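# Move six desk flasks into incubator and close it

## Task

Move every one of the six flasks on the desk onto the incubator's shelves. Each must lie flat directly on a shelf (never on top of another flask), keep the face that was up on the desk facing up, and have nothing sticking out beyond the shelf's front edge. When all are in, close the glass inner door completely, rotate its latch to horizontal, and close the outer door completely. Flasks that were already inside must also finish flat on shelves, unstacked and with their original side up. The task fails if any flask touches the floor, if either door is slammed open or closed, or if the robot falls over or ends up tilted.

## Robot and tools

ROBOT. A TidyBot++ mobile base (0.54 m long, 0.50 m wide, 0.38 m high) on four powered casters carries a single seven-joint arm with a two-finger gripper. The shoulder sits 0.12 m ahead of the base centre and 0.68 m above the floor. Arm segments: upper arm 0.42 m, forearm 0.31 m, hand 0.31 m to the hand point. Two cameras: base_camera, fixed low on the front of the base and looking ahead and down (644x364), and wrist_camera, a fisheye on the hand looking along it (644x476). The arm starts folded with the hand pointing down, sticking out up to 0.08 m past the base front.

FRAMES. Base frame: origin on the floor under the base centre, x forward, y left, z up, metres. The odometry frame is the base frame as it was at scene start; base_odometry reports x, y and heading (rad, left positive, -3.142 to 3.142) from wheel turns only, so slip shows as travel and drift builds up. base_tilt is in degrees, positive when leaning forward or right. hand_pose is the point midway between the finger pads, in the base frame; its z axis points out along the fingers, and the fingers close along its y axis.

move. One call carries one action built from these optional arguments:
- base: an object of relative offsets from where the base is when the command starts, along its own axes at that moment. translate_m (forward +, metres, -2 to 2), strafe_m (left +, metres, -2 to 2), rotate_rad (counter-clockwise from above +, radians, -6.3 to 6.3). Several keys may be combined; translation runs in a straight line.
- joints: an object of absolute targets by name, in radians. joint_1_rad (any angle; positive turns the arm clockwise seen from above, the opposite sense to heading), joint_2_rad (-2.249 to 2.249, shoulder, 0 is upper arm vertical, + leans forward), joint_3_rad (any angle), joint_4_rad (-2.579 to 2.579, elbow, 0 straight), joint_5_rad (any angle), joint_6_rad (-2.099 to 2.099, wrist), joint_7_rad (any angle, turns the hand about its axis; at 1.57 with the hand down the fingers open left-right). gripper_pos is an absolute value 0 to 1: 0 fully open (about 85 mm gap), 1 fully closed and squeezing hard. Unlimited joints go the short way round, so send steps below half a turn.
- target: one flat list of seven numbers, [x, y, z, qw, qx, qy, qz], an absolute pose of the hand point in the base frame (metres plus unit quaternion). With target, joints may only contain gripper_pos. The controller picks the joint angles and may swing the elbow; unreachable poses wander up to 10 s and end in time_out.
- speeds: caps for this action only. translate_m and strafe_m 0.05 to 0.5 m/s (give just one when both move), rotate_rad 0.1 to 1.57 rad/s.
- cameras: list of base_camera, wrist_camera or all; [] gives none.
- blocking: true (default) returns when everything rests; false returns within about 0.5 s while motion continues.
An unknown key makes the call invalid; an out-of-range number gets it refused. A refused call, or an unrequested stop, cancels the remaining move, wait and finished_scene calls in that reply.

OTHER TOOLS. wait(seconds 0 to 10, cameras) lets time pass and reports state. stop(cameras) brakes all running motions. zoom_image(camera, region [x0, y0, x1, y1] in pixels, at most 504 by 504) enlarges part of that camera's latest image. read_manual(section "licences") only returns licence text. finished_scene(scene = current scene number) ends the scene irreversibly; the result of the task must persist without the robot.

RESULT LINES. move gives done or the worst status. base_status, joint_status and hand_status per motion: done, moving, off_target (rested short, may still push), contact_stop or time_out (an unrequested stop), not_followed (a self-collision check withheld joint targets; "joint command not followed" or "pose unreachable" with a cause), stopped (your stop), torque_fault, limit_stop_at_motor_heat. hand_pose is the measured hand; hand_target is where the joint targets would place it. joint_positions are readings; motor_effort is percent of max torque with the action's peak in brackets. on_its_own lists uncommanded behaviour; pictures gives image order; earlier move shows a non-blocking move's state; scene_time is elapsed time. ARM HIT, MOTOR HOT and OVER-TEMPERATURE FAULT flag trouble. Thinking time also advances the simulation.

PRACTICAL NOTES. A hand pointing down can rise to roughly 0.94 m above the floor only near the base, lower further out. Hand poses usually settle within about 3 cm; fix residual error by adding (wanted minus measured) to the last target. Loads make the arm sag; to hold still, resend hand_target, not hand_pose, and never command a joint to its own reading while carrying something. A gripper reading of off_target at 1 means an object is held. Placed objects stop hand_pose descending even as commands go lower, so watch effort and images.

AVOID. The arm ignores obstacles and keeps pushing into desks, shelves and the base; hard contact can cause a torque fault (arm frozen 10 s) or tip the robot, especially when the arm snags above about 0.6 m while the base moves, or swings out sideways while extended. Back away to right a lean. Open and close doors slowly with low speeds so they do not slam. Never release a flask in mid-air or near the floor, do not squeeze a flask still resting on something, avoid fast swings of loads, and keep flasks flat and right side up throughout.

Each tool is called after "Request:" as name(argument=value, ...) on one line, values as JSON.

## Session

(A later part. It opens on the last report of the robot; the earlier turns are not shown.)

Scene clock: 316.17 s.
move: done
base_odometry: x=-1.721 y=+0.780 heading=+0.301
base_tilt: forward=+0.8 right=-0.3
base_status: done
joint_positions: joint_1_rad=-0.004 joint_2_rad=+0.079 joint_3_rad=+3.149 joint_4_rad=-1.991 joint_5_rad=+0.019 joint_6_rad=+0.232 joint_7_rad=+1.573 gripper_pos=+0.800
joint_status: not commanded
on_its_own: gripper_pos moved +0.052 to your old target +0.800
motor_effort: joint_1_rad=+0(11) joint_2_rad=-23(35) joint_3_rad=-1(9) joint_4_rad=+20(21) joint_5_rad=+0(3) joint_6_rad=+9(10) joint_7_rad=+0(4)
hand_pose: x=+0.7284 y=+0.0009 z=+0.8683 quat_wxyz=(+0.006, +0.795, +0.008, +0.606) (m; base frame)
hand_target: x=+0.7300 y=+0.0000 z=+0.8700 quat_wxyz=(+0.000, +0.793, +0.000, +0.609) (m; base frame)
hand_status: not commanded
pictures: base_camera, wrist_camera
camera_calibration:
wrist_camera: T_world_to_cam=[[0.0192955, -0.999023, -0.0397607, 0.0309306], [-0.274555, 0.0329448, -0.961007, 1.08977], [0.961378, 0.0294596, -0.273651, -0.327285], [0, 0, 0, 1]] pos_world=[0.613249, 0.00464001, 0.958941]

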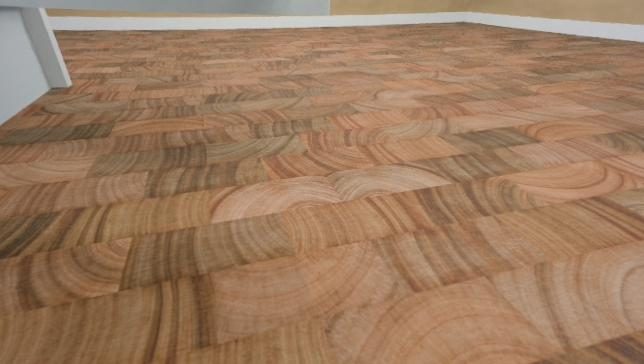

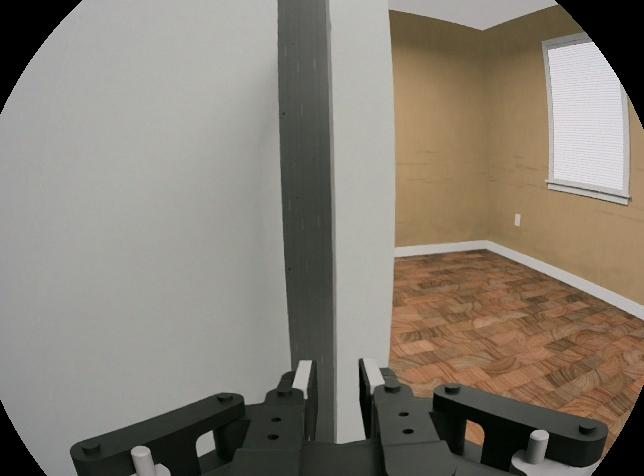

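Request:
move(base={"translate_m": -0.15}, joints={"gripper_pos": 0.5}, target=[0.6, 0, 0.97, 0, 0.8191, 0, 0.5736], cameras=["wrist_camera"])

Request:
move(base={"translate_m": 0.694, "strafe_m": -0.783, "rotate_rad": 1.841}, target=[0.45, 0, 1.05, 0, 0.8191, 0, 0.5736], speeds={"rotate_rad": 0.8}, cameras=["base_camera", "wrist_camera"])

Scene clock: 337.43 s.
move: done
base_odometry: x=-1.864 y=+0.736 heading=+0.301
base_tilt: forward=+0.8 right=-0.3
base_status: done
joint_positions: joint_1_rad=-0.004 joint_2_rad=-0.305 joint_3_rad=+3.149 joint_4_rad=-1.913 joint_5_rad=+0.019 joint_6_rad=-0.288 joint_7_rad=+1.573 gripper_pos=+0.500
joint_status: all done
motor_effort: joint_1_rad=+1(2) joint_2_rad=-11(27) joint_3_rad=-1(1) joint_4_rad=+21(22) joint_5_rad=-1(1) joint_6_rad=+9(9) joint_7_rad=+0(1)
hand_pose: x=+0.6020 y=-0.0023 z=+0.9718 quat_wxyz=(+0.008, +0.812, +0.005, +0.583) (m; base frame)
hand_target: x=+0.6000 y=+0.0000 z=+0.9700 quat_wxyz=(+0.000, +0.819, +0.000, +0.574) (m; base frame)
hand_status: done (0.004 m and 1.7 deg from the pose sent, 0.164 m and 4.8 deg at the start)
pictures: wrist_camera
camera_calibration:
wrist_camera: T_world_to_cam=[[0.00789123, -0.999139, -0.0407261, 0.0419817], [-0.329422, 0.0358565, -0.943502, 1.17063], [0.94415, 0.0208615, -0.328855, -0.113385], [0, 0, 0, 1]] pos_world=[0.492353, 0.00233611, 1.06892]

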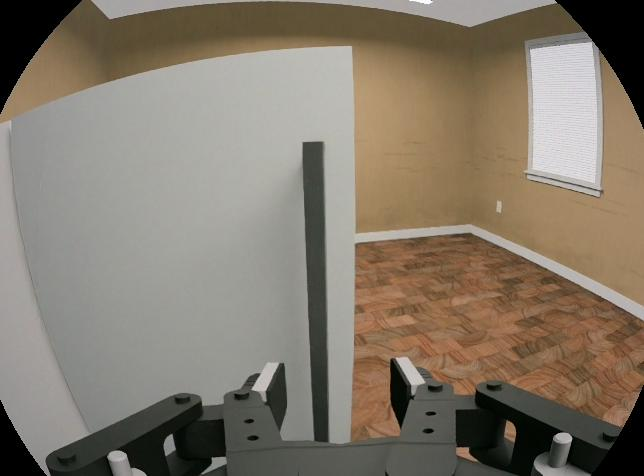

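Scene clock: 340.97 s.
move: done
base_odometry: x=-0.969 y=+0.193 heading=+2.142
base_tilt: forward=+0.8 right=-0.3
base_status: done
joint_positions: joint_1_rad=-0.004 joint_2_rad=-0.621 joint_3_rad=+3.148 joint_4_rad=-1.773 joint_5_rad=+0.019 joint_6_rad=-0.751 joint_7_rad=+1.573 gripper_pos=+0.500
joint_status: not commanded
motor_effort: joint_1_rad=+0(2) joint_2_rad=+1(13) joint_3_rad=-1(2) joint_4_rad=+20(23) joint_5_rad=+0(1) joint_6_rad=+9(9) joint_7_rad=+0(1)
hand_pose: x=+0.4557 y=-0.0048 z=+1.0506 quat_wxyz=(+0.009, +0.814, +0.001, +0.581) (m; base frame)
hand_target: x=+0.4500 y=+0.0000 z=+1.0500 quat_wxyz=(+0.000, +0.819, +0.000, +0.574) (m; base frame)
hand_status: done (0.007 m and 1.4 deg from the pose sent, 0.171 m and 1.7 deg at the start)
pictures: base_camera, wrist_camera
camera_calibration:
wrist_camera: T_world_to_cam=[[0.000120676, -0.999016, -0.0443613, 0.0512309], [-0.33479, 0.041761, -0.941367, 1.19711], [0.942293, 0.0149653, -0.334455, 0.0575123], [0, 0, 0, 1]] pos_world=[0.346579, 0.000327467, 1.14842]

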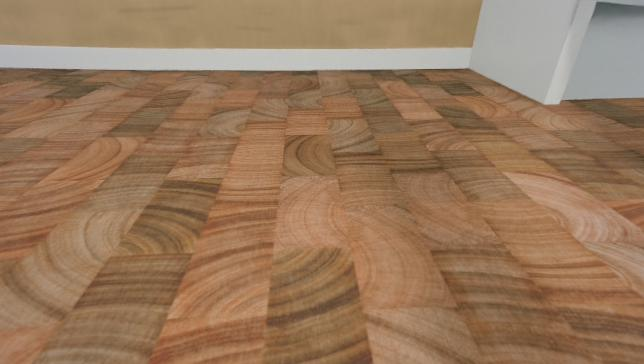

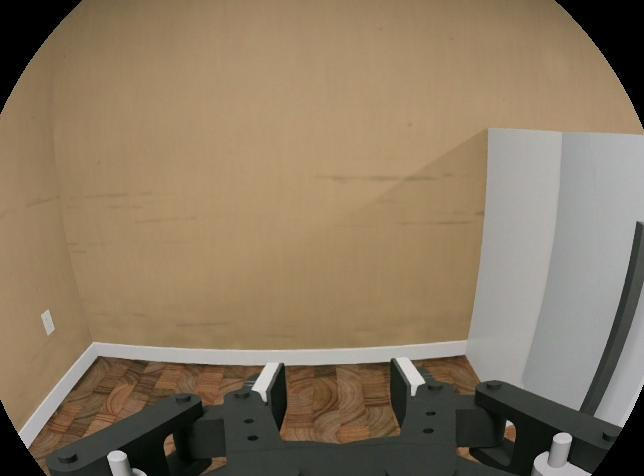

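Request:
move(base={"translate_m": -0.15, "strafe_m": -1.36}, speeds={"strafe_m": 0.5}, cameras=["base_camera", "wrist_camera"])

Scene clock: 354.73 s.
move: done
base_odometry: x=+0.256 y=+0.803 heading=+2.143
base_tilt: forward=+0.8 right=-0.3
base_status: done
joint_positions: joint_1_rad=-0.004 joint_2_rad=-0.621 joint_3_rad=+3.148 joint_4_rad=-1.773 joint_5_rad=+0.019 joint_6_rad=-0.751 joint_7_rad=+1.573 gripper_pos=+0.500
joint_status: not commanded
motor_effort: joint_1_rad=+1(2) joint_2_rad=+1(3) joint_3_rad=-1(2) joint_4_rad=+20(21) joint_5_rad=+0(1) joint_6_rad=+9(9) joint_7_rad=+0(1)
hand_pose: x=+0.4556 y=-0.0048 z=+1.0505 quat_wxyz=(+0.009, +0.814, +0.001, +0.580) (m; base frame)
hand_target: x=+0.4500 y=+0.0000 z=+1.0500 quat_wxyz=(+0.000, +0.819, +0.000, +0.574) (m; base frame)
hand_status: not commanded
pictures: base_camera, wrist_camera
camera_calibration:
wrist_camera: T_world_to_cam=[[0.0000970494, -0.999016, -0.0443622, 0.0513356], [-0.335297, 0.0417617, -0.941187, 1.19698], [0.942113, 0.0149659, -0.334963, 0.0581213], [0, 0, 0, 1]] pos_world=[0.34658, 0.000427466, 1.14832]

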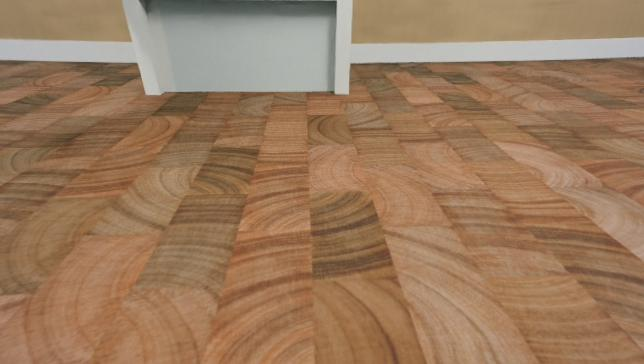

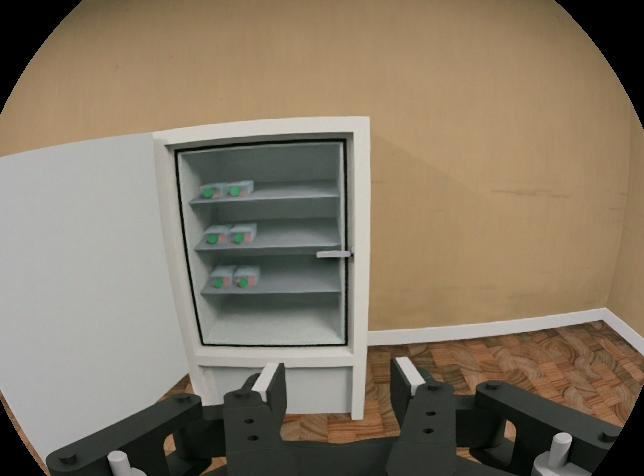

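Request:
zoom_image(camera="base_camera", region=[110, 40, 390, 120])

Request:
zoom_image(camera="wrist_camera", region=[300, 220, 380, 290])

Scaled by 1.800.

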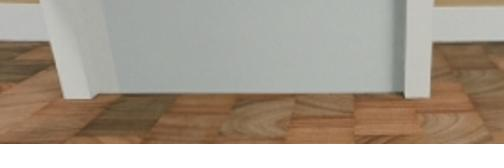

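Scaled by 6.300.

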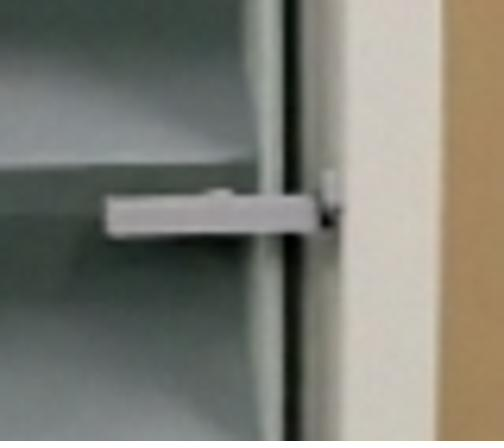

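Request:
move(target=[0.62, 0, 0.95, 0, 0.8191, 0, 0.5736], joints={"gripper_pos": 0.9}, cameras=[])

Request:
move(target=[0.75, 0, 0.84, 0, 0.8191, 0, 0.5736], cameras=[])

Request:
move(base={"translate_m": 0.3}, target=[0.86, 0, 0.73, 0, 0.8191, 0, 0.5736], speeds={"translate_m": 0.25}, cameras=["base_camera", "wrist_camera"])

Scene clock: 379.90 s.
move: done
base_odometry: x=+0.256 y=+0.803 heading=+2.143
base_tilt: forward=+0.8 right=-0.2
base_status: not commanded
joint_positions: joint_1_rad=-0.004 joint_2_rad=-0.256 joint_3_rad=+3.148 joint_4_rad=-1.918 joint_5_rad=+0.019 joint_6_rad=-0.281 joint_7_rad=+1.573 gripper_pos=+0.900
joint_status: all done
motor_effort: joint_1_rad=+0(2) joint_2_rad=-13(15) joint_3_rad=-1(1) joint_4_rad=+21(23) joint_5_rad=+0(1) joint_6_rad=+9(9) joint_7_rad=+0(1)
hand_pose: x=+0.6154 y=-0.0021 z=+0.9473 quat_wxyz=(+0.008, +0.826, +0.005, +0.564) (m; base frame)
hand_target: x=+0.6200 y=+0.0000 z=+0.9500 quat_wxyz=(+0.000, +0.819, +0.000, +0.574) (m; base frame)
hand_status: done (0.006 m and 1.7 deg from the pose sent, 0.193 m and 1.4 deg at the start)
pictures: none
No camera images: "cameras" was empty.

Scene clock: 381.77 s.
move: done
base_odometry: x=+0.256 y=+0.803 heading=+2.143
base_tilt: forward=+0.8 right=-0.3
base_status: not commanded
joint_positions: joint_1_rad=-0.004 joint_2_rad=+0.140 joint_3_rad=+3.148 joint_4_rad=-1.918 joint_5_rad=+0.019 joint_6_rad=+0.116 joint_7_rad=+1.573 gripper_pos=+0.900
joint_status: not commanded
motor_effort: joint_1_rad=+1(2) joint_2_rad=-25(27) joint_3_rad=-1(1) joint_4_rad=+20(21) joint_5_rad=-1(1) joint_6_rad=+8(9) joint_7_rad=+0(1)
hand_pose: x=+0.7457 y=+0.0004 z=+0.8384 quat_wxyz=(+0.006, +0.825, +0.008, +0.564) (m; base frame)
hand_target: x=+0.7500 y=+0.0000 z=+0.8400 quat_wxyz=(+0.000, +0.819, +0.000, +0.574) (m; base frame)
hand_status: done (0.005 m and 1.7 deg from the pose sent, 0.172 m and 1.7 deg at the start)
pictures: none
No camera images: "cameras" was empty.

Scene clock: 383.77 s.
move: done
base_odometry: x=+0.094 y=+1.055 heading=+2.142
base_tilt: forward=+0.8 right=-0.3
base_status: done
joint_positions: joint_1_rad=-0.004 joint_2_rad=+0.521 joint_3_rad=+3.148 joint_4_rad=-1.778 joint_5_rad=+0.019 joint_6_rad=+0.340 joint_7_rad=+1.573 gripper_pos=+0.900
joint_status: not commanded
motor_effort: joint_1_rad=+2(2) joint_2_rad=-36(38) joint_3_rad=-1(2) joint_4_rad=+17(21) joint_5_rad=+0(1) joint_6_rad=+9(9) joint_7_rad=+0(1)
hand_pose: x=+0.8514 y=+0.0020 z=+0.7197 quat_wxyz=(+0.005, +0.830, +0.010, +0.558) (m; base frame)
hand_target: x=+0.8600 y=+0.0000 z=+0.7300 quat_wxyz=(+0.000, +0.819, +0.000, +0.574) (m; base frame)
hand_status: done (0.014 m and 2.6 deg from the pose sent, 0.158 m and 1.7 deg at the start)
pictures: base_camera, wrist_camera
camera_calibration:
wrist_camera: T_world_to_cam=[[0.0169526, -0.999032, -0.0405887, 0.0261829], [-0.387837, 0.0308458, -0.921212, 1.04851], [0.921572, 0.0313587, -0.386939, -0.370789], [0, 0, 0, 1]] pos_world=[0.747914, 0.005443, 0.823486]

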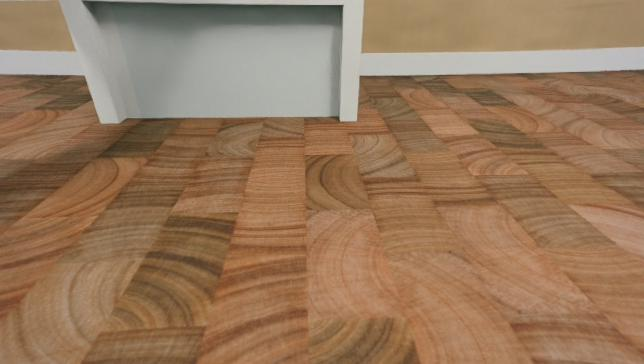

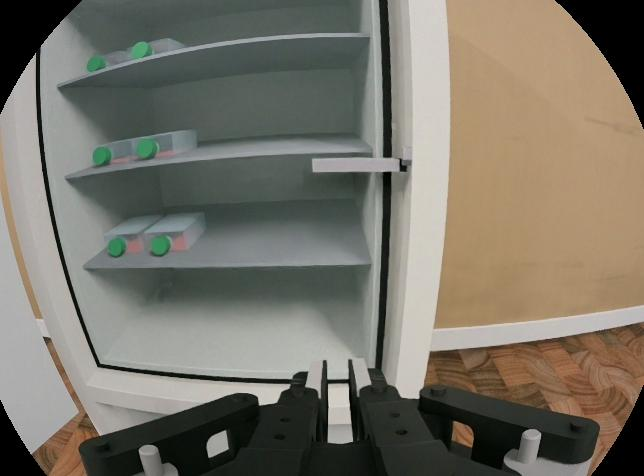

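Request:
move(base={"translate_m": 0.33, "strafe_m": 0.011}, speeds={"translate_m": 0.25}, cameras=["wrist_camera"])

Scene clock: 397.37 s.
move: done
base_odometry: x=-0.094 y=+1.327 heading=+2.142
base_tilt: forward=+0.8 right=-0.3
base_status: done
joint_positions: joint_1_rad=-0.004 joint_2_rad=+0.522 joint_3_rad=+3.148 joint_4_rad=-1.776 joint_5_rad=+0.019 joint_6_rad=+0.342 joint_7_rad=+1.573 gripper_pos=+0.900
joint_status: not commanded
motor_effort: joint_1_rad=+1(2) joint_2_rad=-36(39) joint_3_rad=-1(2) joint_4_rad=+17(19) joint_5_rad=+0(1) joint_6_rad=+9(9) joint_7_rad=+0(1)
hand_pose: x=+0.8521 y=+0.0020 z=+0.7205 quat_wxyz=(+0.005, +0.829, +0.010, +0.559) (m; base frame)
hand_target: x=+0.8600 y=+0.0000 z=+0.7300 quat_wxyz=(+0.000, +0.819, +0.000, +0.574) (m; base frame)
hand_status: not commanded
pictures: wrist_camera
camera_calibration:
wrist_camera: T_world_to_cam=[[0.0171541, -0.999029, -0.0405787, 0.0260358], [-0.38532, 0.0308445, -0.922267, 1.04815], [0.922623, 0.0314564, -0.384417, -0.373916], [0, 0, 0, 1]] pos_world=[0.748409, 0.00544299, 0.823987]

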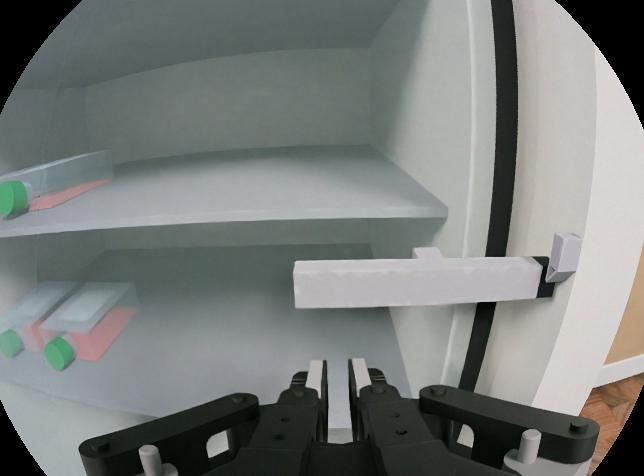

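Request:
move(base={"translate_m": 0.045}, speeds={"translate_m": 0.08}, cameras=["wrist_camera"])

Request:
move(target=[0.862, 0, 0.765, 0, 0.8191, 0, 0.5736], cameras=["wrist_camera"])

Scene clock: 405.27 s.
move: done
base_odometry: x=-0.118 y=+1.365 heading=+2.142
base_tilt: forward=+0.8 right=-0.3
base_status: done
joint_positions: joint_1_rad=-0.004 joint_2_rad=+0.510 joint_3_rad=+3.148 joint_4_rad=-1.792 joint_5_rad=+0.019 joint_6_rad=+0.342 joint_7_rad=+1.573 gripper_pos=+0.900
joint_status: not commanded
motor_effort: joint_1_rad=+0(2) joint_2_rad=-31(38) joint_3_rad=-1(2) joint_4_rad=+22(26) joint_5_rad=+0(1) joint_6_rad=+11(12) joint_7_rad=+0(1)
hand_pose: x=+0.8464 y=+0.0019 z=+0.7205 quat_wxyz=(+0.005, +0.831, +0.010, +0.557) (m; base frame)
hand_target: x=+0.8600 y=+0.0000 z=+0.7300 quat_wxyz=(+0.000, +0.819, +0.000, +0.574) (m; base frame)
hand_status: not commanded
pictures: wrist_camera
camera_calibration:
wrist_camera: T_world_to_cam=[[0.0169172, -0.999026, -0.0407545, 0.0264659], [-0.389827, 0.0309445, -0.920368, 1.04839], [0.920733, 0.0314572, -0.388924, -0.363813], [0, 0, 0, 1]] pos_world=[0.743216, 0.00544285, 0.824485]

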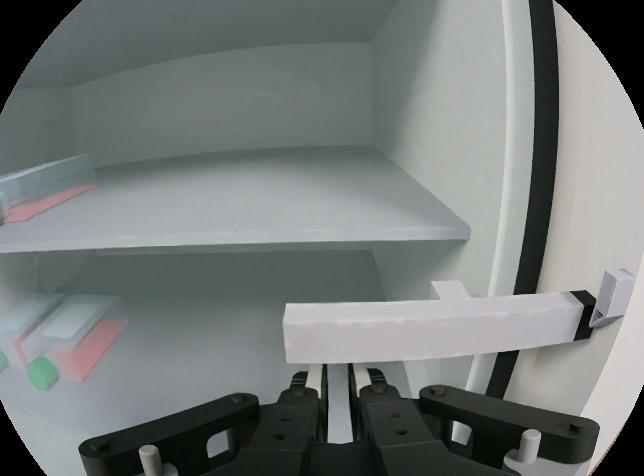

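Scene clock: 406.00 s.
move: off_target
base_odometry: x=-0.118 y=+1.365 heading=+2.142
base_tilt: forward=+0.8 right=-0.3
base_status: not commanded
joint_positions: joint_1_rad=-0.004 joint_2_rad=+0.499 joint_3_rad=+3.148 joint_4_rad=-1.762 joint_5_rad=+0.019 joint_6_rad=+0.263 joint_7_rad=+1.573 gripper_pos=+0.900
joint_status: not commanded
motor_effort: joint_1_rad=+2(3) joint_2_rad=-36(38) joint_3_rad=+0(1) joint_4_rad=+25(26) joint_5_rad=-1(1) joint_6_rad=+13(13) joint_7_rad=+0(0)
hand_pose: x=+0.8463 y=+0.0018 z=+0.7224 quat_wxyz=(+0.005, +0.841, +0.010, +0.541) (m; base frame)
hand_target: x=+0.8620 y=+0.0000 z=+0.7650 quat_wxyz=(+0.000, +0.819, +0.000, +0.574) (m; base frame)
hand_status: off_target (0.045 m and 4.6 deg from the pose sent, 0.047 m and 2.7 deg at the start)
pictures: wrist_camera
camera_calibration:
wrist_camera: T_world_to_cam=[[0.0144992, -0.999066, -0.040704, 0.0283946], [-0.423258, 0.0307488, -0.905487, 1.06761], [0.905893, 0.0303572, -0.422417, -0.326206], [0, 0, 0, 1]] pos_world=[0.746969, 0.0054432, 0.830064]

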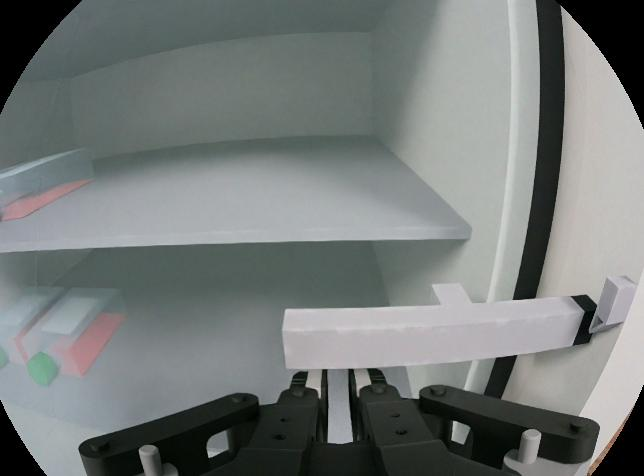

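Request:
move(base={"translate_m": -0.008}, speeds={"translate_m": 0.05}, cameras=[])

Request:
move(target=[0.862, 0, 0.79, 0, 0.8191, 0, 0.5736], cameras=["wrist_camera"])

Scene clock: 412.63 s.
move: done
base_odometry: x=-0.114 y=+1.358 heading=+2.142
base_tilt: forward=+0.8 right=-0.3
base_status: done
joint_positions: joint_1_rad=-0.004 joint_2_rad=+0.498 joint_3_rad=+3.148 joint_4_rad=-1.737 joint_5_rad=+0.019 joint_6_rad=+0.263 joint_7_rad=+1.573 gripper_pos=+0.900
joint_status: not commanded
motor_effort: joint_1_rad=+1(3) joint_2_rad=-38(41) joint_3_rad=-1(2) joint_4_rad=+21(24) joint_5_rad=-1(1) joint_6_rad=+11(13) joint_7_rad=+0(0)
hand_pose: x=+0.8541 y=+0.0018 z=+0.7356 quat_wxyz=(+0.005, +0.834, +0.010, +0.552) (m; base frame)
hand_target: x=+0.8620 y=+0.0000 z=+0.7650 quat_wxyz=(+0.000, +0.819, +0.000, +0.574) (m; base frame)
hand_status: not commanded
pictures: none
No camera images: "cameras" was empty.

Scene clock: 413.50 s.
move: done
base_odometry: x=-0.114 y=+1.358 heading=+2.142
base_tilt: forward=+0.8 right=-0.3
base_status: not commanded
joint_positions: joint_1_rad=-0.004 joint_2_rad=+0.476 joint_3_rad=+3.148 joint_4_rad=-1.710 joint_5_rad=+0.019 joint_6_rad=+0.203 joint_7_rad=+1.573 gripper_pos=+0.900
joint_status: not commanded
motor_effort: joint_1_rad=+2(3) joint_2_rad=-38(42) joint_3_rad=-1(1) joint_4_rad=+22(23) joint_5_rad=+0(1) joint_6_rad=+11(12) joint_7_rad=+0(1)
hand_pose: x=+0.8539 y=+0.0016 z=+0.7496 quat_wxyz=(+0.006, +0.837, +0.010, +0.547) (m; base frame)
hand_target: x=+0.8620 y=+0.0000 z=+0.7900 quat_wxyz=(+0.000, +0.819, +0.000, +0.574) (m; base frame)
hand_status: done (0.041 m and 3.9 deg from the pose sent, 0.055 m and 3.3 deg at the start)
pictures: wrist_camera
camera_calibration:
wrist_camera: T_world_to_cam=[[0.0144329, -0.999096, -0.0399795, 0.0286887], [-0.410214, 0.0305474, -0.911478, 1.08881], [0.911875, 0.0295555, -0.409402, -0.33636], [0, 0, 0, 1]] pos_world=[0.752951, 0.00534355, 0.85587]

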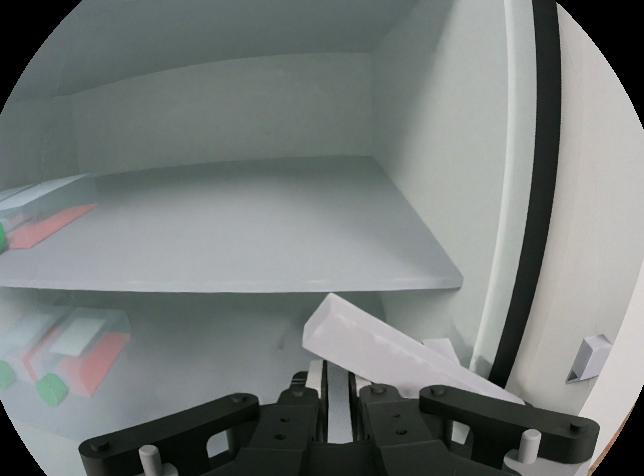

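Request:
move(target=[0.862, 0, 0.82, 0, 0.8191, 0, 0.5736], cameras=["wrist_camera"])

Scene clock: 417.47 s.
move: off_target
base_odometry: x=-0.114 y=+1.358 heading=+2.142
base_tilt: forward=+0.8 right=-0.3
base_status: not commanded
joint_positions: joint_1_rad=-0.004 joint_2_rad=+0.428 joint_3_rad=+3.148 joint_4_rad=-1.661 joint_5_rad=+0.019 joint_6_rad=+0.120 joint_7_rad=+1.573 gripper_pos=+0.900
joint_status: not commanded
motor_effort: joint_1_rad=+1(2) joint_2_rad=-36(41) joint_3_rad=-1(1) joint_4_rad=+22(24) joint_5_rad=+0(1) joint_6_rad=+11(12) joint_7_rad=+0(0)
hand_pose: x=+0.8538 y=+0.0011 z=+0.7885 quat_wxyz=(+0.006, +0.833, +0.009, +0.553) (m; base frame)
hand_target: x=+0.8620 y=+0.0000 z=+0.8200 quat_wxyz=(+0.000, +0.819, +0.000, +0.574) (m; base frame)
hand_status: off_target (0.033 m and 3.1 deg from the pose sent, 0.071 m and 3.9 deg at the start)
pictures: wrist_camera
camera_calibration:
wrist_camera: T_world_to_cam=[[0.0135443, -0.999142, -0.0391323, 0.029819], [-0.396855, 0.03055, -0.917373, 1.11748], [0.917781, 0.0279551, -0.396101, -0.335874], [0, 0, 0, 1]] pos_world=[0.751334, 0.00504364, 0.893277]

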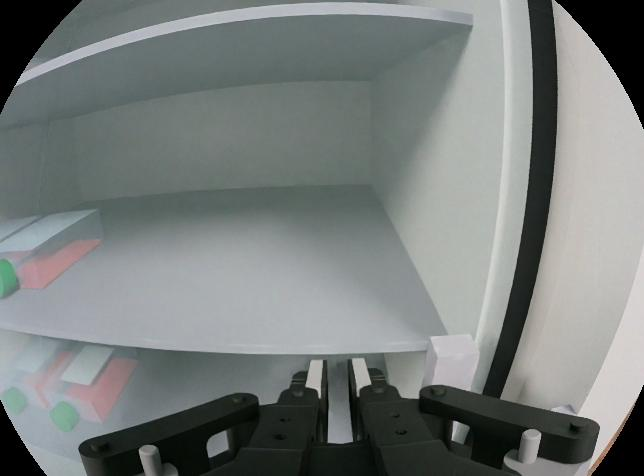

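Request:
move(base={"translate_m": -0.09}, speeds={"translate_m": 0.15}, cameras=[])

Request:
move(base={"strafe_m": -0.046}, joints={"gripper_pos": 0.45}, speeds={"strafe_m": 0.15}, cameras=["wrist_camera"])

Scene clock: 427.33 s.
move: done
base_odometry: x=-0.065 y=+1.282 heading=+2.142
base_tilt: forward=+0.8 right=-0.3
base_status: done
joint_positions: joint_1_rad=-0.004 joint_2_rad=+0.416 joint_3_rad=+3.148 joint_4_rad=-1.631 joint_5_rad=+0.019 joint_6_rad=+0.120 joint_7_rad=+1.573 gripper_pos=+0.900
joint_status: not commanded
motor_effort: joint_1_rad=+1(1) joint_2_rad=-35(39) joint_3_rad=-1(2) joint_4_rad=+19(22) joint_5_rad=+0(1) joint_6_rad=+9(11) joint_7_rad=+0(0)
hand_pose: x=+0.8602 y=+0.0011 z=+0.8134 quat_wxyz=(+0.007, +0.821, +0.009, +0.570) (m; base frame)
hand_target: x=+0.8620 y=+0.0000 z=+0.8200 quat_wxyz=(+0.000, +0.819, +0.000, +0.574) (m; base frame)
hand_status: not commanded
pictures: none
No camera images: "cameras" was empty.

Scene clock: 428.27 s.
move: done
base_odometry: x=-0.026 y=+1.307 heading=+2.142
base_tilt: forward=+0.8 right=-0.3
base_status: done
joint_positions: joint_1_rad=+0.009 joint_2_rad=+0.416 joint_3_rad=+3.145 joint_4_rad=-1.631 joint_5_rad=+0.019 joint_6_rad=+0.120 joint_7_rad=+1.573 gripper_pos=+0.450
joint_status: all done
motor_effort: joint_1_rad=+1(4) joint_2_rad=-35(37) joint_3_rad=-1(4) joint_4_rad=+18(20) joint_5_rad=+0(1) joint_6_rad=+9(9) joint_7_rad=+0(0)
hand_pose: x=+0.8601 y=-0.0067 z=+0.8134 quat_wxyz=(+0.009, +0.821, +0.005, +0.570) (m; base frame)
hand_target: x=+0.8620 y=+0.0000 z=+0.8200 quat_wxyz=(+0.000, +0.819, +0.000, +0.574) (m; base frame)
hand_status: not commanded
pictures: wrist_camera
camera_calibration:
wrist_camera: T_world_to_cam=[[0.00485888, -0.999202, -0.0396433, 0.0309107], [-0.358886, 0.0352603, -0.932715, 1.12302], [0.933369, 0.0187594, -0.358428, -0.375754], [0, 0, 0, 1]] pos_world=[0.753602, -0.00166292, 0.914]

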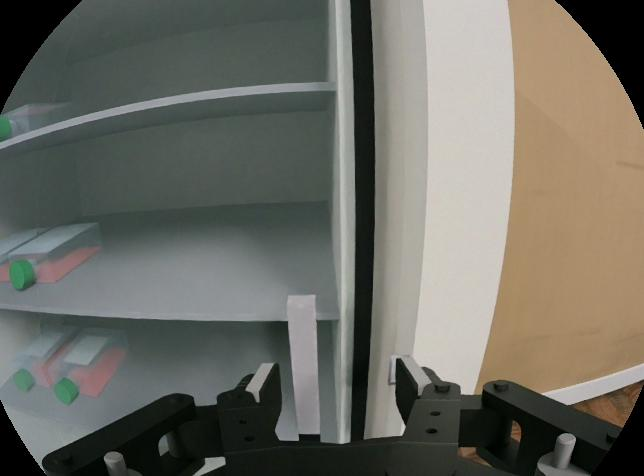

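Request:
move(base={"strafe_m": 0.019, "translate_m": 0.05}, target=[0.862, 0, 0.795, 0, 0.8191, 0, 0.5736], speeds={"translate_m": 0.15}, cameras=["wrist_camera"])

Scene clock: 437.07 s.
move: done
base_odometry: x=-0.069 y=+1.339 heading=+2.141
base_tilt: forward=+0.8 right=-0.3
base_status: done
joint_positions: joint_1_rad=+0.009 joint_2_rad=+0.436 joint_3_rad=+3.145 joint_4_rad=-1.657 joint_5_rad=+0.019 joint_6_rad=+0.166 joint_7_rad=+1.573 gripper_pos=+0.450
joint_status: not commanded
motor_effort: joint_1_rad=+0(2) joint_2_rad=-35(38) joint_3_rad=-1(3) joint_4_rad=+19(21) joint_5_rad=+0(1) joint_6_rad=+9(9) joint_7_rad=+0(1)
hand_pose: x=+0.8608 y=-0.0062 z=+0.7980 quat_wxyz=(+0.009, +0.821, +0.005, +0.571) (m; base frame)
hand_target: x=+0.8620 y=+0.0000 z=+0.7950 quat_wxyz=(+0.000, +0.819, +0.000, +0.574) (m; base frame)
hand_status: done (0.007 m and 1.2 deg from the pose sent, 0.020 m and 1.3 deg at the start)
pictures: wrist_camera
camera_calibration:
wrist_camera: T_world_to_cam=[[0.00602555, -0.999179, -0.0400653, 0.030089], [-0.357833, 0.0352585, -0.93312, 1.10821], [0.933766, 0.0199592, -0.357327, -0.3831], [0, 0, 0, 1]] pos_world=[0.754098, -0.00136296, 0.898401]

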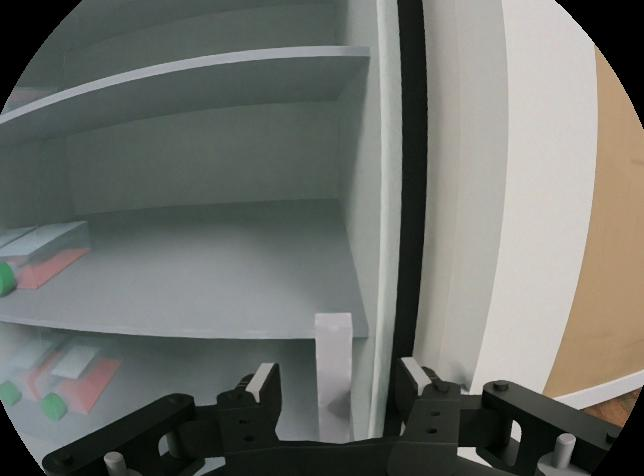

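Request:
move(base={"translate_m": 0.037}, speeds={"translate_m": 0.08}, cameras=[])

Request:
move(joints={"gripper_pos": 0.75}, cameras=["wrist_camera"])

Scene clock: 443.90 s.
move: done
base_odometry: x=-0.089 y=+1.370 heading=+2.141
base_tilt: forward=+0.8 right=-0.3
base_status: done
joint_positions: joint_1_rad=+0.009 joint_2_rad=+0.436 joint_3_rad=+3.145 joint_4_rad=-1.658 joint_5_rad=+0.019 joint_6_rad=+0.166 joint_7_rad=+1.573 gripper_pos=+0.450
joint_status: not commanded
motor_effort: joint_1_rad=+0(3) joint_2_rad=-35(38) joint_3_rad=-1(3) joint_4_rad=+19(20) joint_5_rad=+0(1) joint_6_rad=+9(9) joint_7_rad=+0(0)
hand_pose: x=+0.8608 y=-0.0062 z=+0.7973 quat_wxyz=(+0.009, +0.821, +0.005, +0.570) (m; base frame)
hand_target: x=+0.8620 y=+0.0000 z=+0.7950 quat_wxyz=(+0.000, +0.819, +0.000, +0.574) (m; base frame)
hand_status: not commanded
pictures: none
No camera images: "cameras" was empty.

Scene clock: 444.60 s.
move: done
base_odometry: x=-0.089 y=+1.370 heading=+2.141
base_tilt: forward=+0.8 right=-0.2
base_status: not commanded
joint_positions: joint_1_rad=+0.009 joint_2_rad=+0.436 joint_3_rad=+3.145 joint_4_rad=-1.660 joint_5_rad=+0.019 joint_6_rad=+0.166 joint_7_rad=+1.573 gripper_pos=+0.750
joint_status: all done
motor_effort: joint_1_rad=+1(3) joint_2_rad=-35(36) joint_3_rad=-1(1) joint_4_rad=+19(21) joint_5_rad=+0(1) joint_6_rad=+9(10) joint_7_rad=+0(0)
hand_pose: x=+0.8603 y=-0.0061 z=+0.7963 quat_wxyz=(+0.009, +0.822, +0.005, +0.570) (m; base frame)
hand_target: x=+0.8620 y=+0.0000 z=+0.7950 quat_wxyz=(+0.000, +0.819, +0.000, +0.574) (m; base frame)
hand_status: not commanded
pictures: wrist_camera
camera_calibration:
wrist_camera: T_world_to_cam=[[0.00604312, -0.99918, -0.0400247, 0.0300844], [-0.360434, 0.0351585, -0.932122, 1.10789], [0.932765, 0.0200592, -0.359926, -0.380333], [0, 0, 0, 1]] pos_world=[0.753901, -0.00126282, 0.897]

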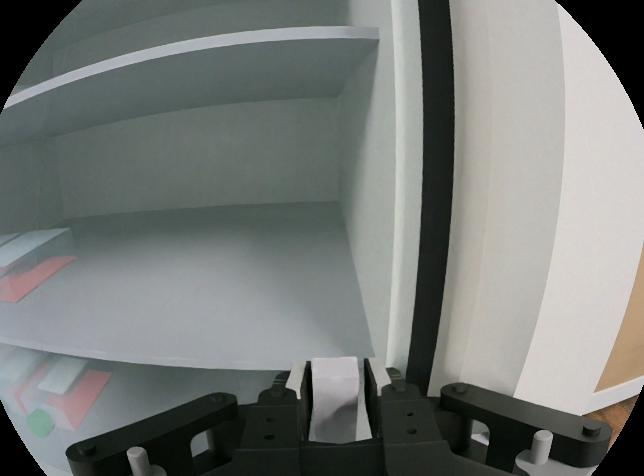

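Request:
move(joints={"gripper_pos": 0.88}, cameras=["wrist_camera"])

Scene clock: 448.07 s.
move: off_target
base_odometry: x=-0.089 y=+1.370 heading=+2.141
base_tilt: forward=+0.8 right=-0.3
base_status: not commanded
joint_positions: joint_1_rad=+0.006 joint_2_rad=+0.436 joint_3_rad=+3.144 joint_4_rad=-1.660 joint_5_rad=+0.019 joint_6_rad=+0.166 joint_7_rad=+1.573 gripper_pos=+0.844
joint_status: gripper_pos off_target (ended at +0.844, target +0.880)
motor_effort: joint_1_rad=+1(5) joint_2_rad=-35(35) joint_3_rad=-2(3) joint_4_rad=+20(21) joint_5_rad=+0(1) joint_6_rad=+9(10) joint_7_rad=+1(1)
hand_pose: x=+0.8600 y=-0.0040 z=+0.7964 quat_wxyz=(+0.008, +0.822, +0.006, +0.570) (m; base frame)
hand_target: x=+0.8620 y=+0.0000 z=+0.7950 quat_wxyz=(+0.000, +0.819, +0.000, +0.574) (m; base frame)
hand_status: not commanded
pictures: wrist_camera
camera_calibration:
wrist_camera: T_world_to_cam=[[0.00886978, -0.999141, -0.0404712, 0.0300601], [-0.36055, 0.0345548, -0.9321, 1.10788], [0.932698, 0.0228594, -0.359933, -0.379989], [0, 0, 0, 1]] pos_world=[0.753595, 0.000437963, 0.897101]

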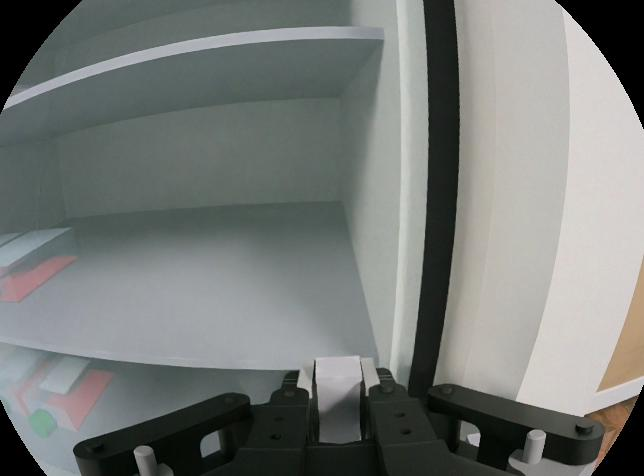

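Request:
move(base={"translate_m": -0.0435, "strafe_m": 0.0784, "rotate_rad": -0.0873}, speeds={"translate_m": 0.1, "rotate_rad": 0.1}, cameras=["wrist_camera"])

Request:
move(base={"translate_m": -0.0799, "strafe_m": 0.1604, "rotate_rad": -0.1745}, speeds={"translate_m": 0.13, "rotate_rad": 0.125}, cameras=["wrist_camera"])

Scene clock: 473.87 s.
move: done
base_odometry: x=-0.132 y=+1.291 heading=+2.053
base_tilt: forward=+0.8 right=-0.3
base_status: done
joint_positions: joint_1_rad=+0.006 joint_2_rad=+0.436 joint_3_rad=+3.143 joint_4_rad=-1.661 joint_5_rad=+0.019 joint_6_rad=+0.167 joint_7_rad=+1.573 gripper_pos=+0.844
joint_status: not commanded
motor_effort: joint_1_rad=+1(5) joint_2_rad=-35(37) joint_3_rad=-1(5) joint_4_rad=+19(21) joint_5_rad=+0(1) joint_6_rad=+9(10) joint_7_rad=+1(1)
hand_pose: x=+0.8600 y=-0.0028 z=+0.7962 quat_wxyz=(+0.007, +0.822, +0.007, +0.570) (m; base frame)
hand_target: x=+0.8620 y=+0.0000 z=+0.7950 quat_wxyz=(+0.000, +0.819, +0.000, +0.574) (m; base frame)
hand_status: not commanded
pictures: wrist_camera
camera_calibration:
wrist_camera: T_world_to_cam=[[0.010624, -0.999106, -0.0409301, 0.0301411], [-0.360517, 0.0343524, -0.93212, 1.10765], [0.932692, 0.0246589, -0.359829, -0.380172], [0, 0, 0, 1]] pos_world=[0.75359, 0.00143818, 0.896902]

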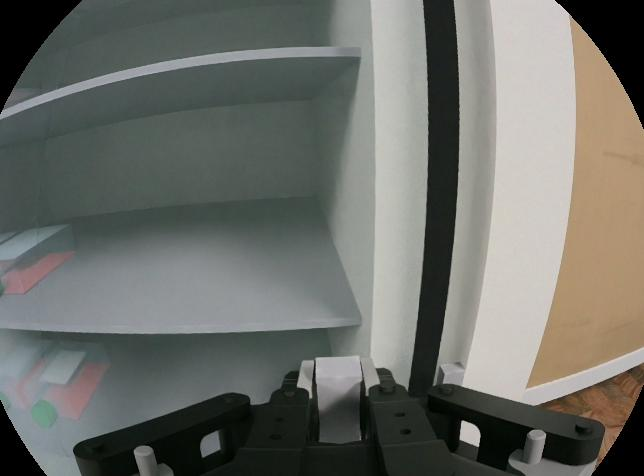

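Scene clock: 475.87 s.
move: done
base_odometry: x=-0.237 y=+1.146 heading=+1.878
base_tilt: forward=+0.8 right=-0.3
base_status: done
joint_positions: joint_1_rad=+0.006 joint_2_rad=+0.436 joint_3_rad=+3.142 joint_4_rad=-1.662 joint_5_rad=+0.019 joint_6_rad=+0.168 joint_7_rad=+1.573 gripper_pos=+0.844
joint_status: not commanded
motor_effort: joint_1_rad=+0(5) joint_2_rad=-35(38) joint_3_rad=-2(6) joint_4_rad=+19(21) joint_5_rad=+0(1) joint_6_rad=+9(10) joint_7_rad=+0(1)
hand_pose: x=+0.8599 y=-0.0023 z=+0.7962 quat_wxyz=(+0.006, +0.822, +0.007, +0.570) (m; base frame)
hand_target: x=+0.8620 y=+0.0000 z=+0.7950 quat_wxyz=(+0.000, +0.819, +0.000, +0.574) (m; base frame)
hand_status: not commanded
pictures: wrist_camera
camera_calibration:
wrist_camera: T_world_to_cam=[[0.011315, -0.999078, -0.0414023, 0.0303414], [-0.360165, 0.0345538, -0.932249, 1.10733], [0.93282, 0.0254601, -0.359442, -0.380471], [0, 0, 0, 1]] pos_world=[0.753388, 0.00173784, 0.896803]

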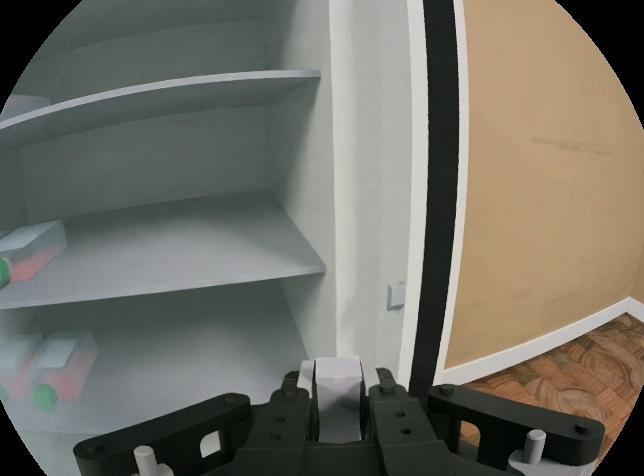

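Request:
move(base={"translate_m": -0.0799, "strafe_m": 0.1604, "rotate_rad": -0.1745}, speeds={"translate_m": 0.13, "rotate_rad": 0.125})

Scene clock: 501.20 s.
move: done
base_odometry: x=-0.366 y=+1.021 heading=+1.703
base_tilt: forward=+0.8 right=-0.2
base_status: done
joint_positions: joint_1_rad=+0.006 joint_2_rad=+0.435 joint_3_rad=+3.142 joint_4_rad=-1.662 joint_5_rad=+0.019 joint_6_rad=+0.169 joint_7_rad=+1.573 gripper_pos=+0.844
joint_status: not commanded
motor_effort: joint_1_rad=-1(5) joint_2_rad=-35(37) joint_3_rad=-3(6) joint_4_rad=+19(20) joint_5_rad=+0(1) joint_6_rad=+9(10) joint_7_rad=+0(1)
hand_pose: x=+0.8597 y=-0.0023 z=+0.7962 quat_wxyz=(+0.006, +0.822, +0.007, +0.570) (m; base frame)
hand_target: x=+0.8620 y=+0.0000 z=+0.7950 quat_wxyz=(+0.000, +0.819, +0.000, +0.574) (m; base frame)
hand_status: not commanded
pictures: base_camera, wrist_camera
camera_calibration:
wrist_camera: T_world_to_cam=[[0.011479, -0.99907, -0.041564, 0.0304637], [-0.359879, 0.0346536, -0.932355, 1.10717], [0.932929, 0.0256605, -0.359146, -0.380727], [0, 0, 0, 1]] pos_world=[0.753287, 0.00183768, 0.896804]

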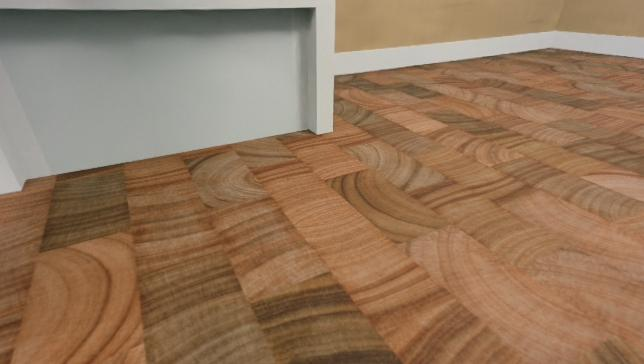

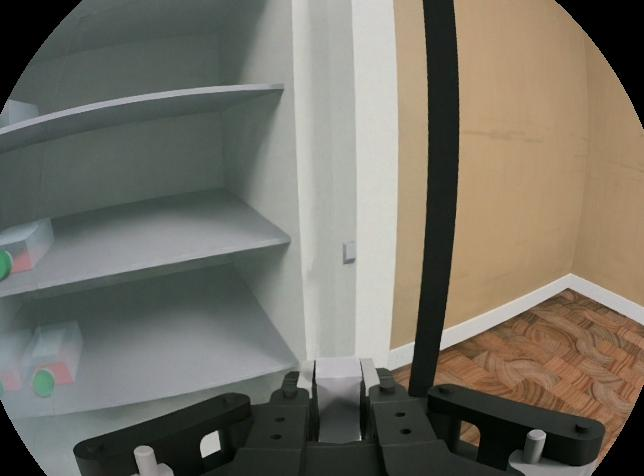

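Request:
move(joints={"gripper_pos": 0.45}, cameras=[])

Request:
move(base={"translate_m": -0.2}, speeds={"translate_m": 0.25}, cameras=["wrist_camera"])

Scene clock: 507.43 s.
move: done
base_odometry: x=-0.366 y=+1.021 heading=+1.703
base_tilt: forward=+0.8 right=-0.3
base_status: not commanded
joint_positions: joint_1_rad=+0.007 joint_2_rad=+0.435 joint_3_rad=+3.142 joint_4_rad=-1.662 joint_5_rad=+0.019 joint_6_rad=+0.169 joint_7_rad=+1.573 gripper_pos=+0.450
joint_status: all done
motor_effort: joint_1_rad=+1(1) joint_2_rad=-35(37) joint_3_rad=-1(2) joint_4_rad=+19(20) joint_5_rad=-1(1) joint_6_rad=+9(9) joint_7_rad=+0(1)
hand_pose: x=+0.8597 y=-0.0025 z=+0.7962 quat_wxyz=(+0.006, +0.822, +0.007, +0.570) (m; base frame)
hand_target: x=+0.8620 y=+0.0000 z=+0.7950 quat_wxyz=(+0.000, +0.819, +0.000, +0.574) (m; base frame)
hand_status: not commanded
pictures: none
No camera images: "cameras" was empty.

Scene clock: 509.10 s.
move: done
base_odometry: x=-0.340 y=+0.823 heading=+1.703
base_tilt: forward=+0.8 right=-0.3
base_status: done
joint_positions: joint_1_rad=+0.007 joint_2_rad=+0.436 joint_3_rad=+3.142 joint_4_rad=-1.662 joint_5_rad=+0.019 joint_6_rad=+0.169 joint_7_rad=+1.573 gripper_pos=+0.450
joint_status: not commanded
motor_effort: joint_1_rad=+0(3) joint_2_rad=-35(39) joint_3_rad=-1(2) joint_4_rad=+19(20) joint_5_rad=+0(1) joint_6_rad=+9(9) joint_7_rad=+0(0)
hand_pose: x=+0.8598 y=-0.0025 z=+0.7958 quat_wxyz=(+0.006, +0.822, +0.007, +0.570) (m; base frame)
hand_target: x=+0.8620 y=+0.0000 z=+0.7950 quat_wxyz=(+0.000, +0.819, +0.000, +0.574) (m; base frame)
hand_status: not commanded
pictures: wrist_camera
camera_calibration:
wrist_camera: T_world_to_cam=[[0.0110475, -0.999077, -0.0415166, 0.0305339], [-0.360336, 0.034752, -0.932175, 1.10708], [0.932757, 0.0252581, -0.35962, -0.380277], [0, 0, 0, 1]] pos_world=[0.753289, 0.00163756, 0.896504]

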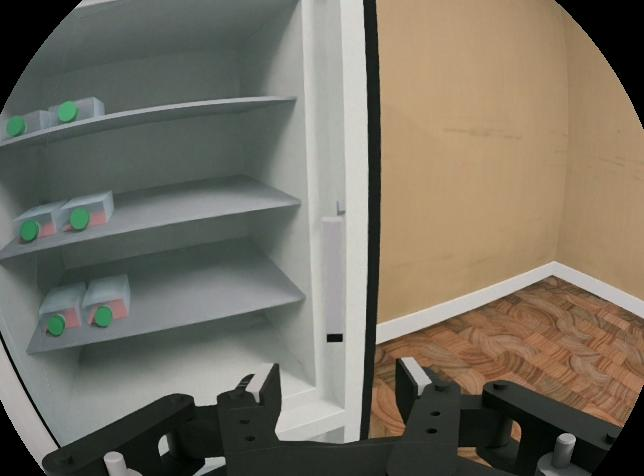

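Request:
move(base={"translate_m": 0.0854, "strafe_m": -0.5564, "rotate_rad": 0.439}, speeds={"translate_m": 0.3, "rotate_rad": 0.3}, target=[0.862, 0.0, 0.95, 0.0, 0.8191, 0.0, 0.5736], joints={"gripper_pos": 0.9})

Scene clock: 526.70 s.
move: done
base_odometry: x=+0.201 y=+0.980 heading=+2.143
base_tilt: forward=+0.8 right=-0.3
base_status: done
joint_positions: joint_1_rad=-0.004 joint_2_rad=+0.332 joint_3_rad=+3.142 joint_4_rad=-1.326 joint_5_rad=+0.019 joint_6_rad=-0.238 joint_7_rad=+1.573 gripper_pos=+0.900
joint_status: all done
motor_effort: joint_1_rad=+0(4) joint_2_rad=-34(39) joint_3_rad=-1(3) joint_4_rad=+22(22) joint_5_rad=+0(1) joint_6_rad=+9(9) joint_7_rad=+0(1)
hand_pose: x=+0.8641 y=+0.0028 z=+0.9528 quat_wxyz=(+0.007, +0.812, +0.009, +0.583) (m; base frame)
hand_target: x=+0.8620 y=+0.0000 z=+0.9500 quat_wxyz=(+0.000, +0.819, +0.000, +0.574) (m; base frame)
hand_status: done (0.004 m and 1.8 deg from the pose sent, 0.154 m and 1.2 deg at the start)
pictures: base_camera, wrist_camera
camera_calibration:
wrist_camera: T_world_to_cam=[[0.0153557, -0.999131, -0.0387608, 0.0359483], [-0.329273, 0.03155, -0.943708, 1.23898], [0.94411, 0.0272541, -0.328502, -0.367463], [0, 0, 0, 1]] pos_world=[0.754335, 0.0068422, 1.04991]

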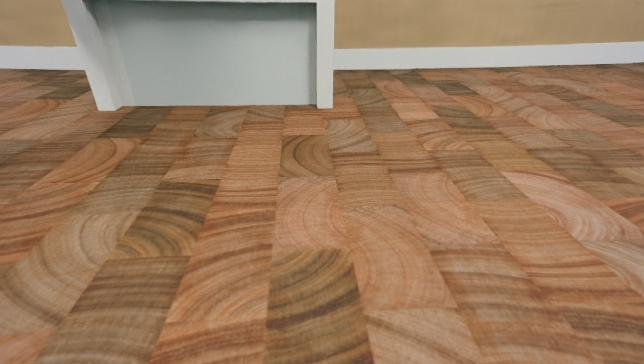

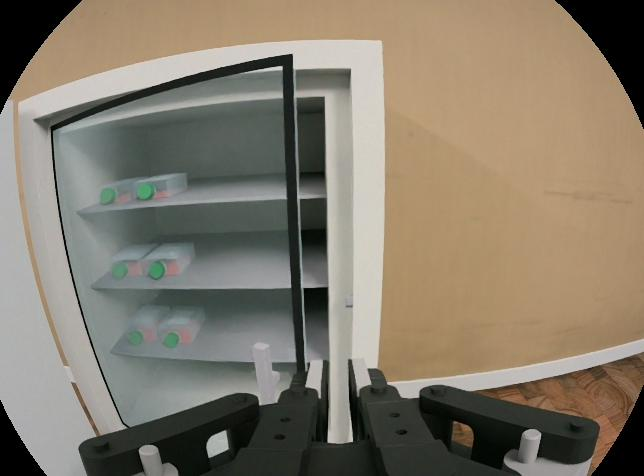

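Request:
move(base={"translate_m": 0.365, "strafe_m": -0.065}, speeds={"translate_m": 0.2}, cameras=["wrist_camera"])

Request:
move(base={"translate_m": -0.02, "strafe_m": 0.07}, speeds={"strafe_m": 0.08}, cameras=["wrist_camera"])

Scene clock: 548.40 s.
move: done
base_odometry: x=+0.058 y=+1.323 heading=+2.142
base_tilt: forward=+0.8 right=-0.3
base_status: done
joint_positions: joint_1_rad=-0.004 joint_2_rad=+0.330 joint_3_rad=+3.142 joint_4_rad=-1.326 joint_5_rad=+0.019 joint_6_rad=-0.240 joint_7_rad=+1.573 gripper_pos=+0.900
joint_status: not commanded
motor_effort: joint_1_rad=+0(3) joint_2_rad=-34(37) joint_3_rad=-1(2) joint_4_rad=+22(22) joint_5_rad=+0(1) joint_6_rad=+9(10) joint_7_rad=+0(0)
hand_pose: x=+0.8636 y=+0.0027 z=+0.9532 quat_wxyz=(+0.007, +0.812, +0.009, +0.583) (m; base frame)
hand_target: x=+0.8620 y=+0.0000 z=+0.9500 quat_wxyz=(+0.000, +0.819, +0.000, +0.574) (m; base frame)
hand_status: not commanded
pictures: wrist_camera
camera_calibration:
wrist_camera: T_world_to_cam=[[0.0153277, -0.99913, -0.0387742, 0.0359053], [-0.32999, 0.0315512, -0.943457, 1.2395], [0.94386, 0.0272561, -0.32922, -0.366011], [0, 0, 0, 1]] pos_world=[0.753936, 0.0067422, 1.05031]

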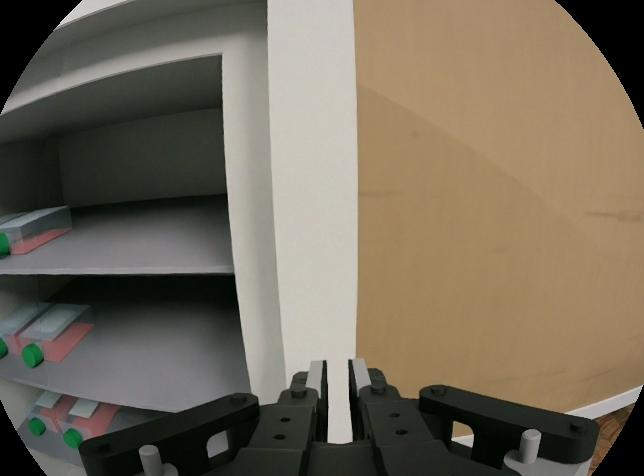

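Scene clock: 549.83 s.
move: done
base_odometry: x=+0.010 y=+1.268 heading=+2.142
base_tilt: forward=+0.8 right=-0.3
base_status: done
joint_positions: joint_1_rad=-0.001 joint_2_rad=+0.330 joint_3_rad=+3.144 joint_4_rad=-1.326 joint_5_rad=+0.019 joint_6_rad=-0.241 joint_7_rad=+1.573 gripper_pos=+0.900
joint_status: not commanded
motor_effort: joint_1_rad=-1(4) joint_2_rad=-34(37) joint_3_rad=-1(5) joint_4_rad=+21(22) joint_5_rad=+0(1) joint_6_rad=+9(9) joint_7_rad=+0(1)
hand_pose: x=+0.8635 y=-0.0007 z=+0.9530 quat_wxyz=(+0.008, +0.813, +0.007, +0.583) (m; base frame)
hand_target: x=+0.8620 y=+0.0000 z=+0.9500 quat_wxyz=(+0.000, +0.819, +0.000, +0.574) (m; base frame)
hand_status: not commanded
pictures: wrist_camera
camera_calibration:
wrist_camera: T_world_to_cam=[[0.0103707, -0.999223, -0.0380211, 0.036053], [-0.330694, 0.0324564, -0.94318, 1.23983], [0.943681, 0.0223548, -0.3301, -0.364868], [0, 0, 0, 1]] pos_world=[0.753949, 0.0039411, 1.05031]

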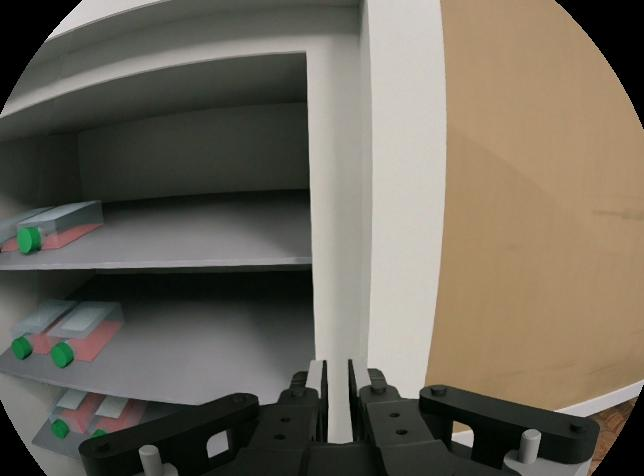

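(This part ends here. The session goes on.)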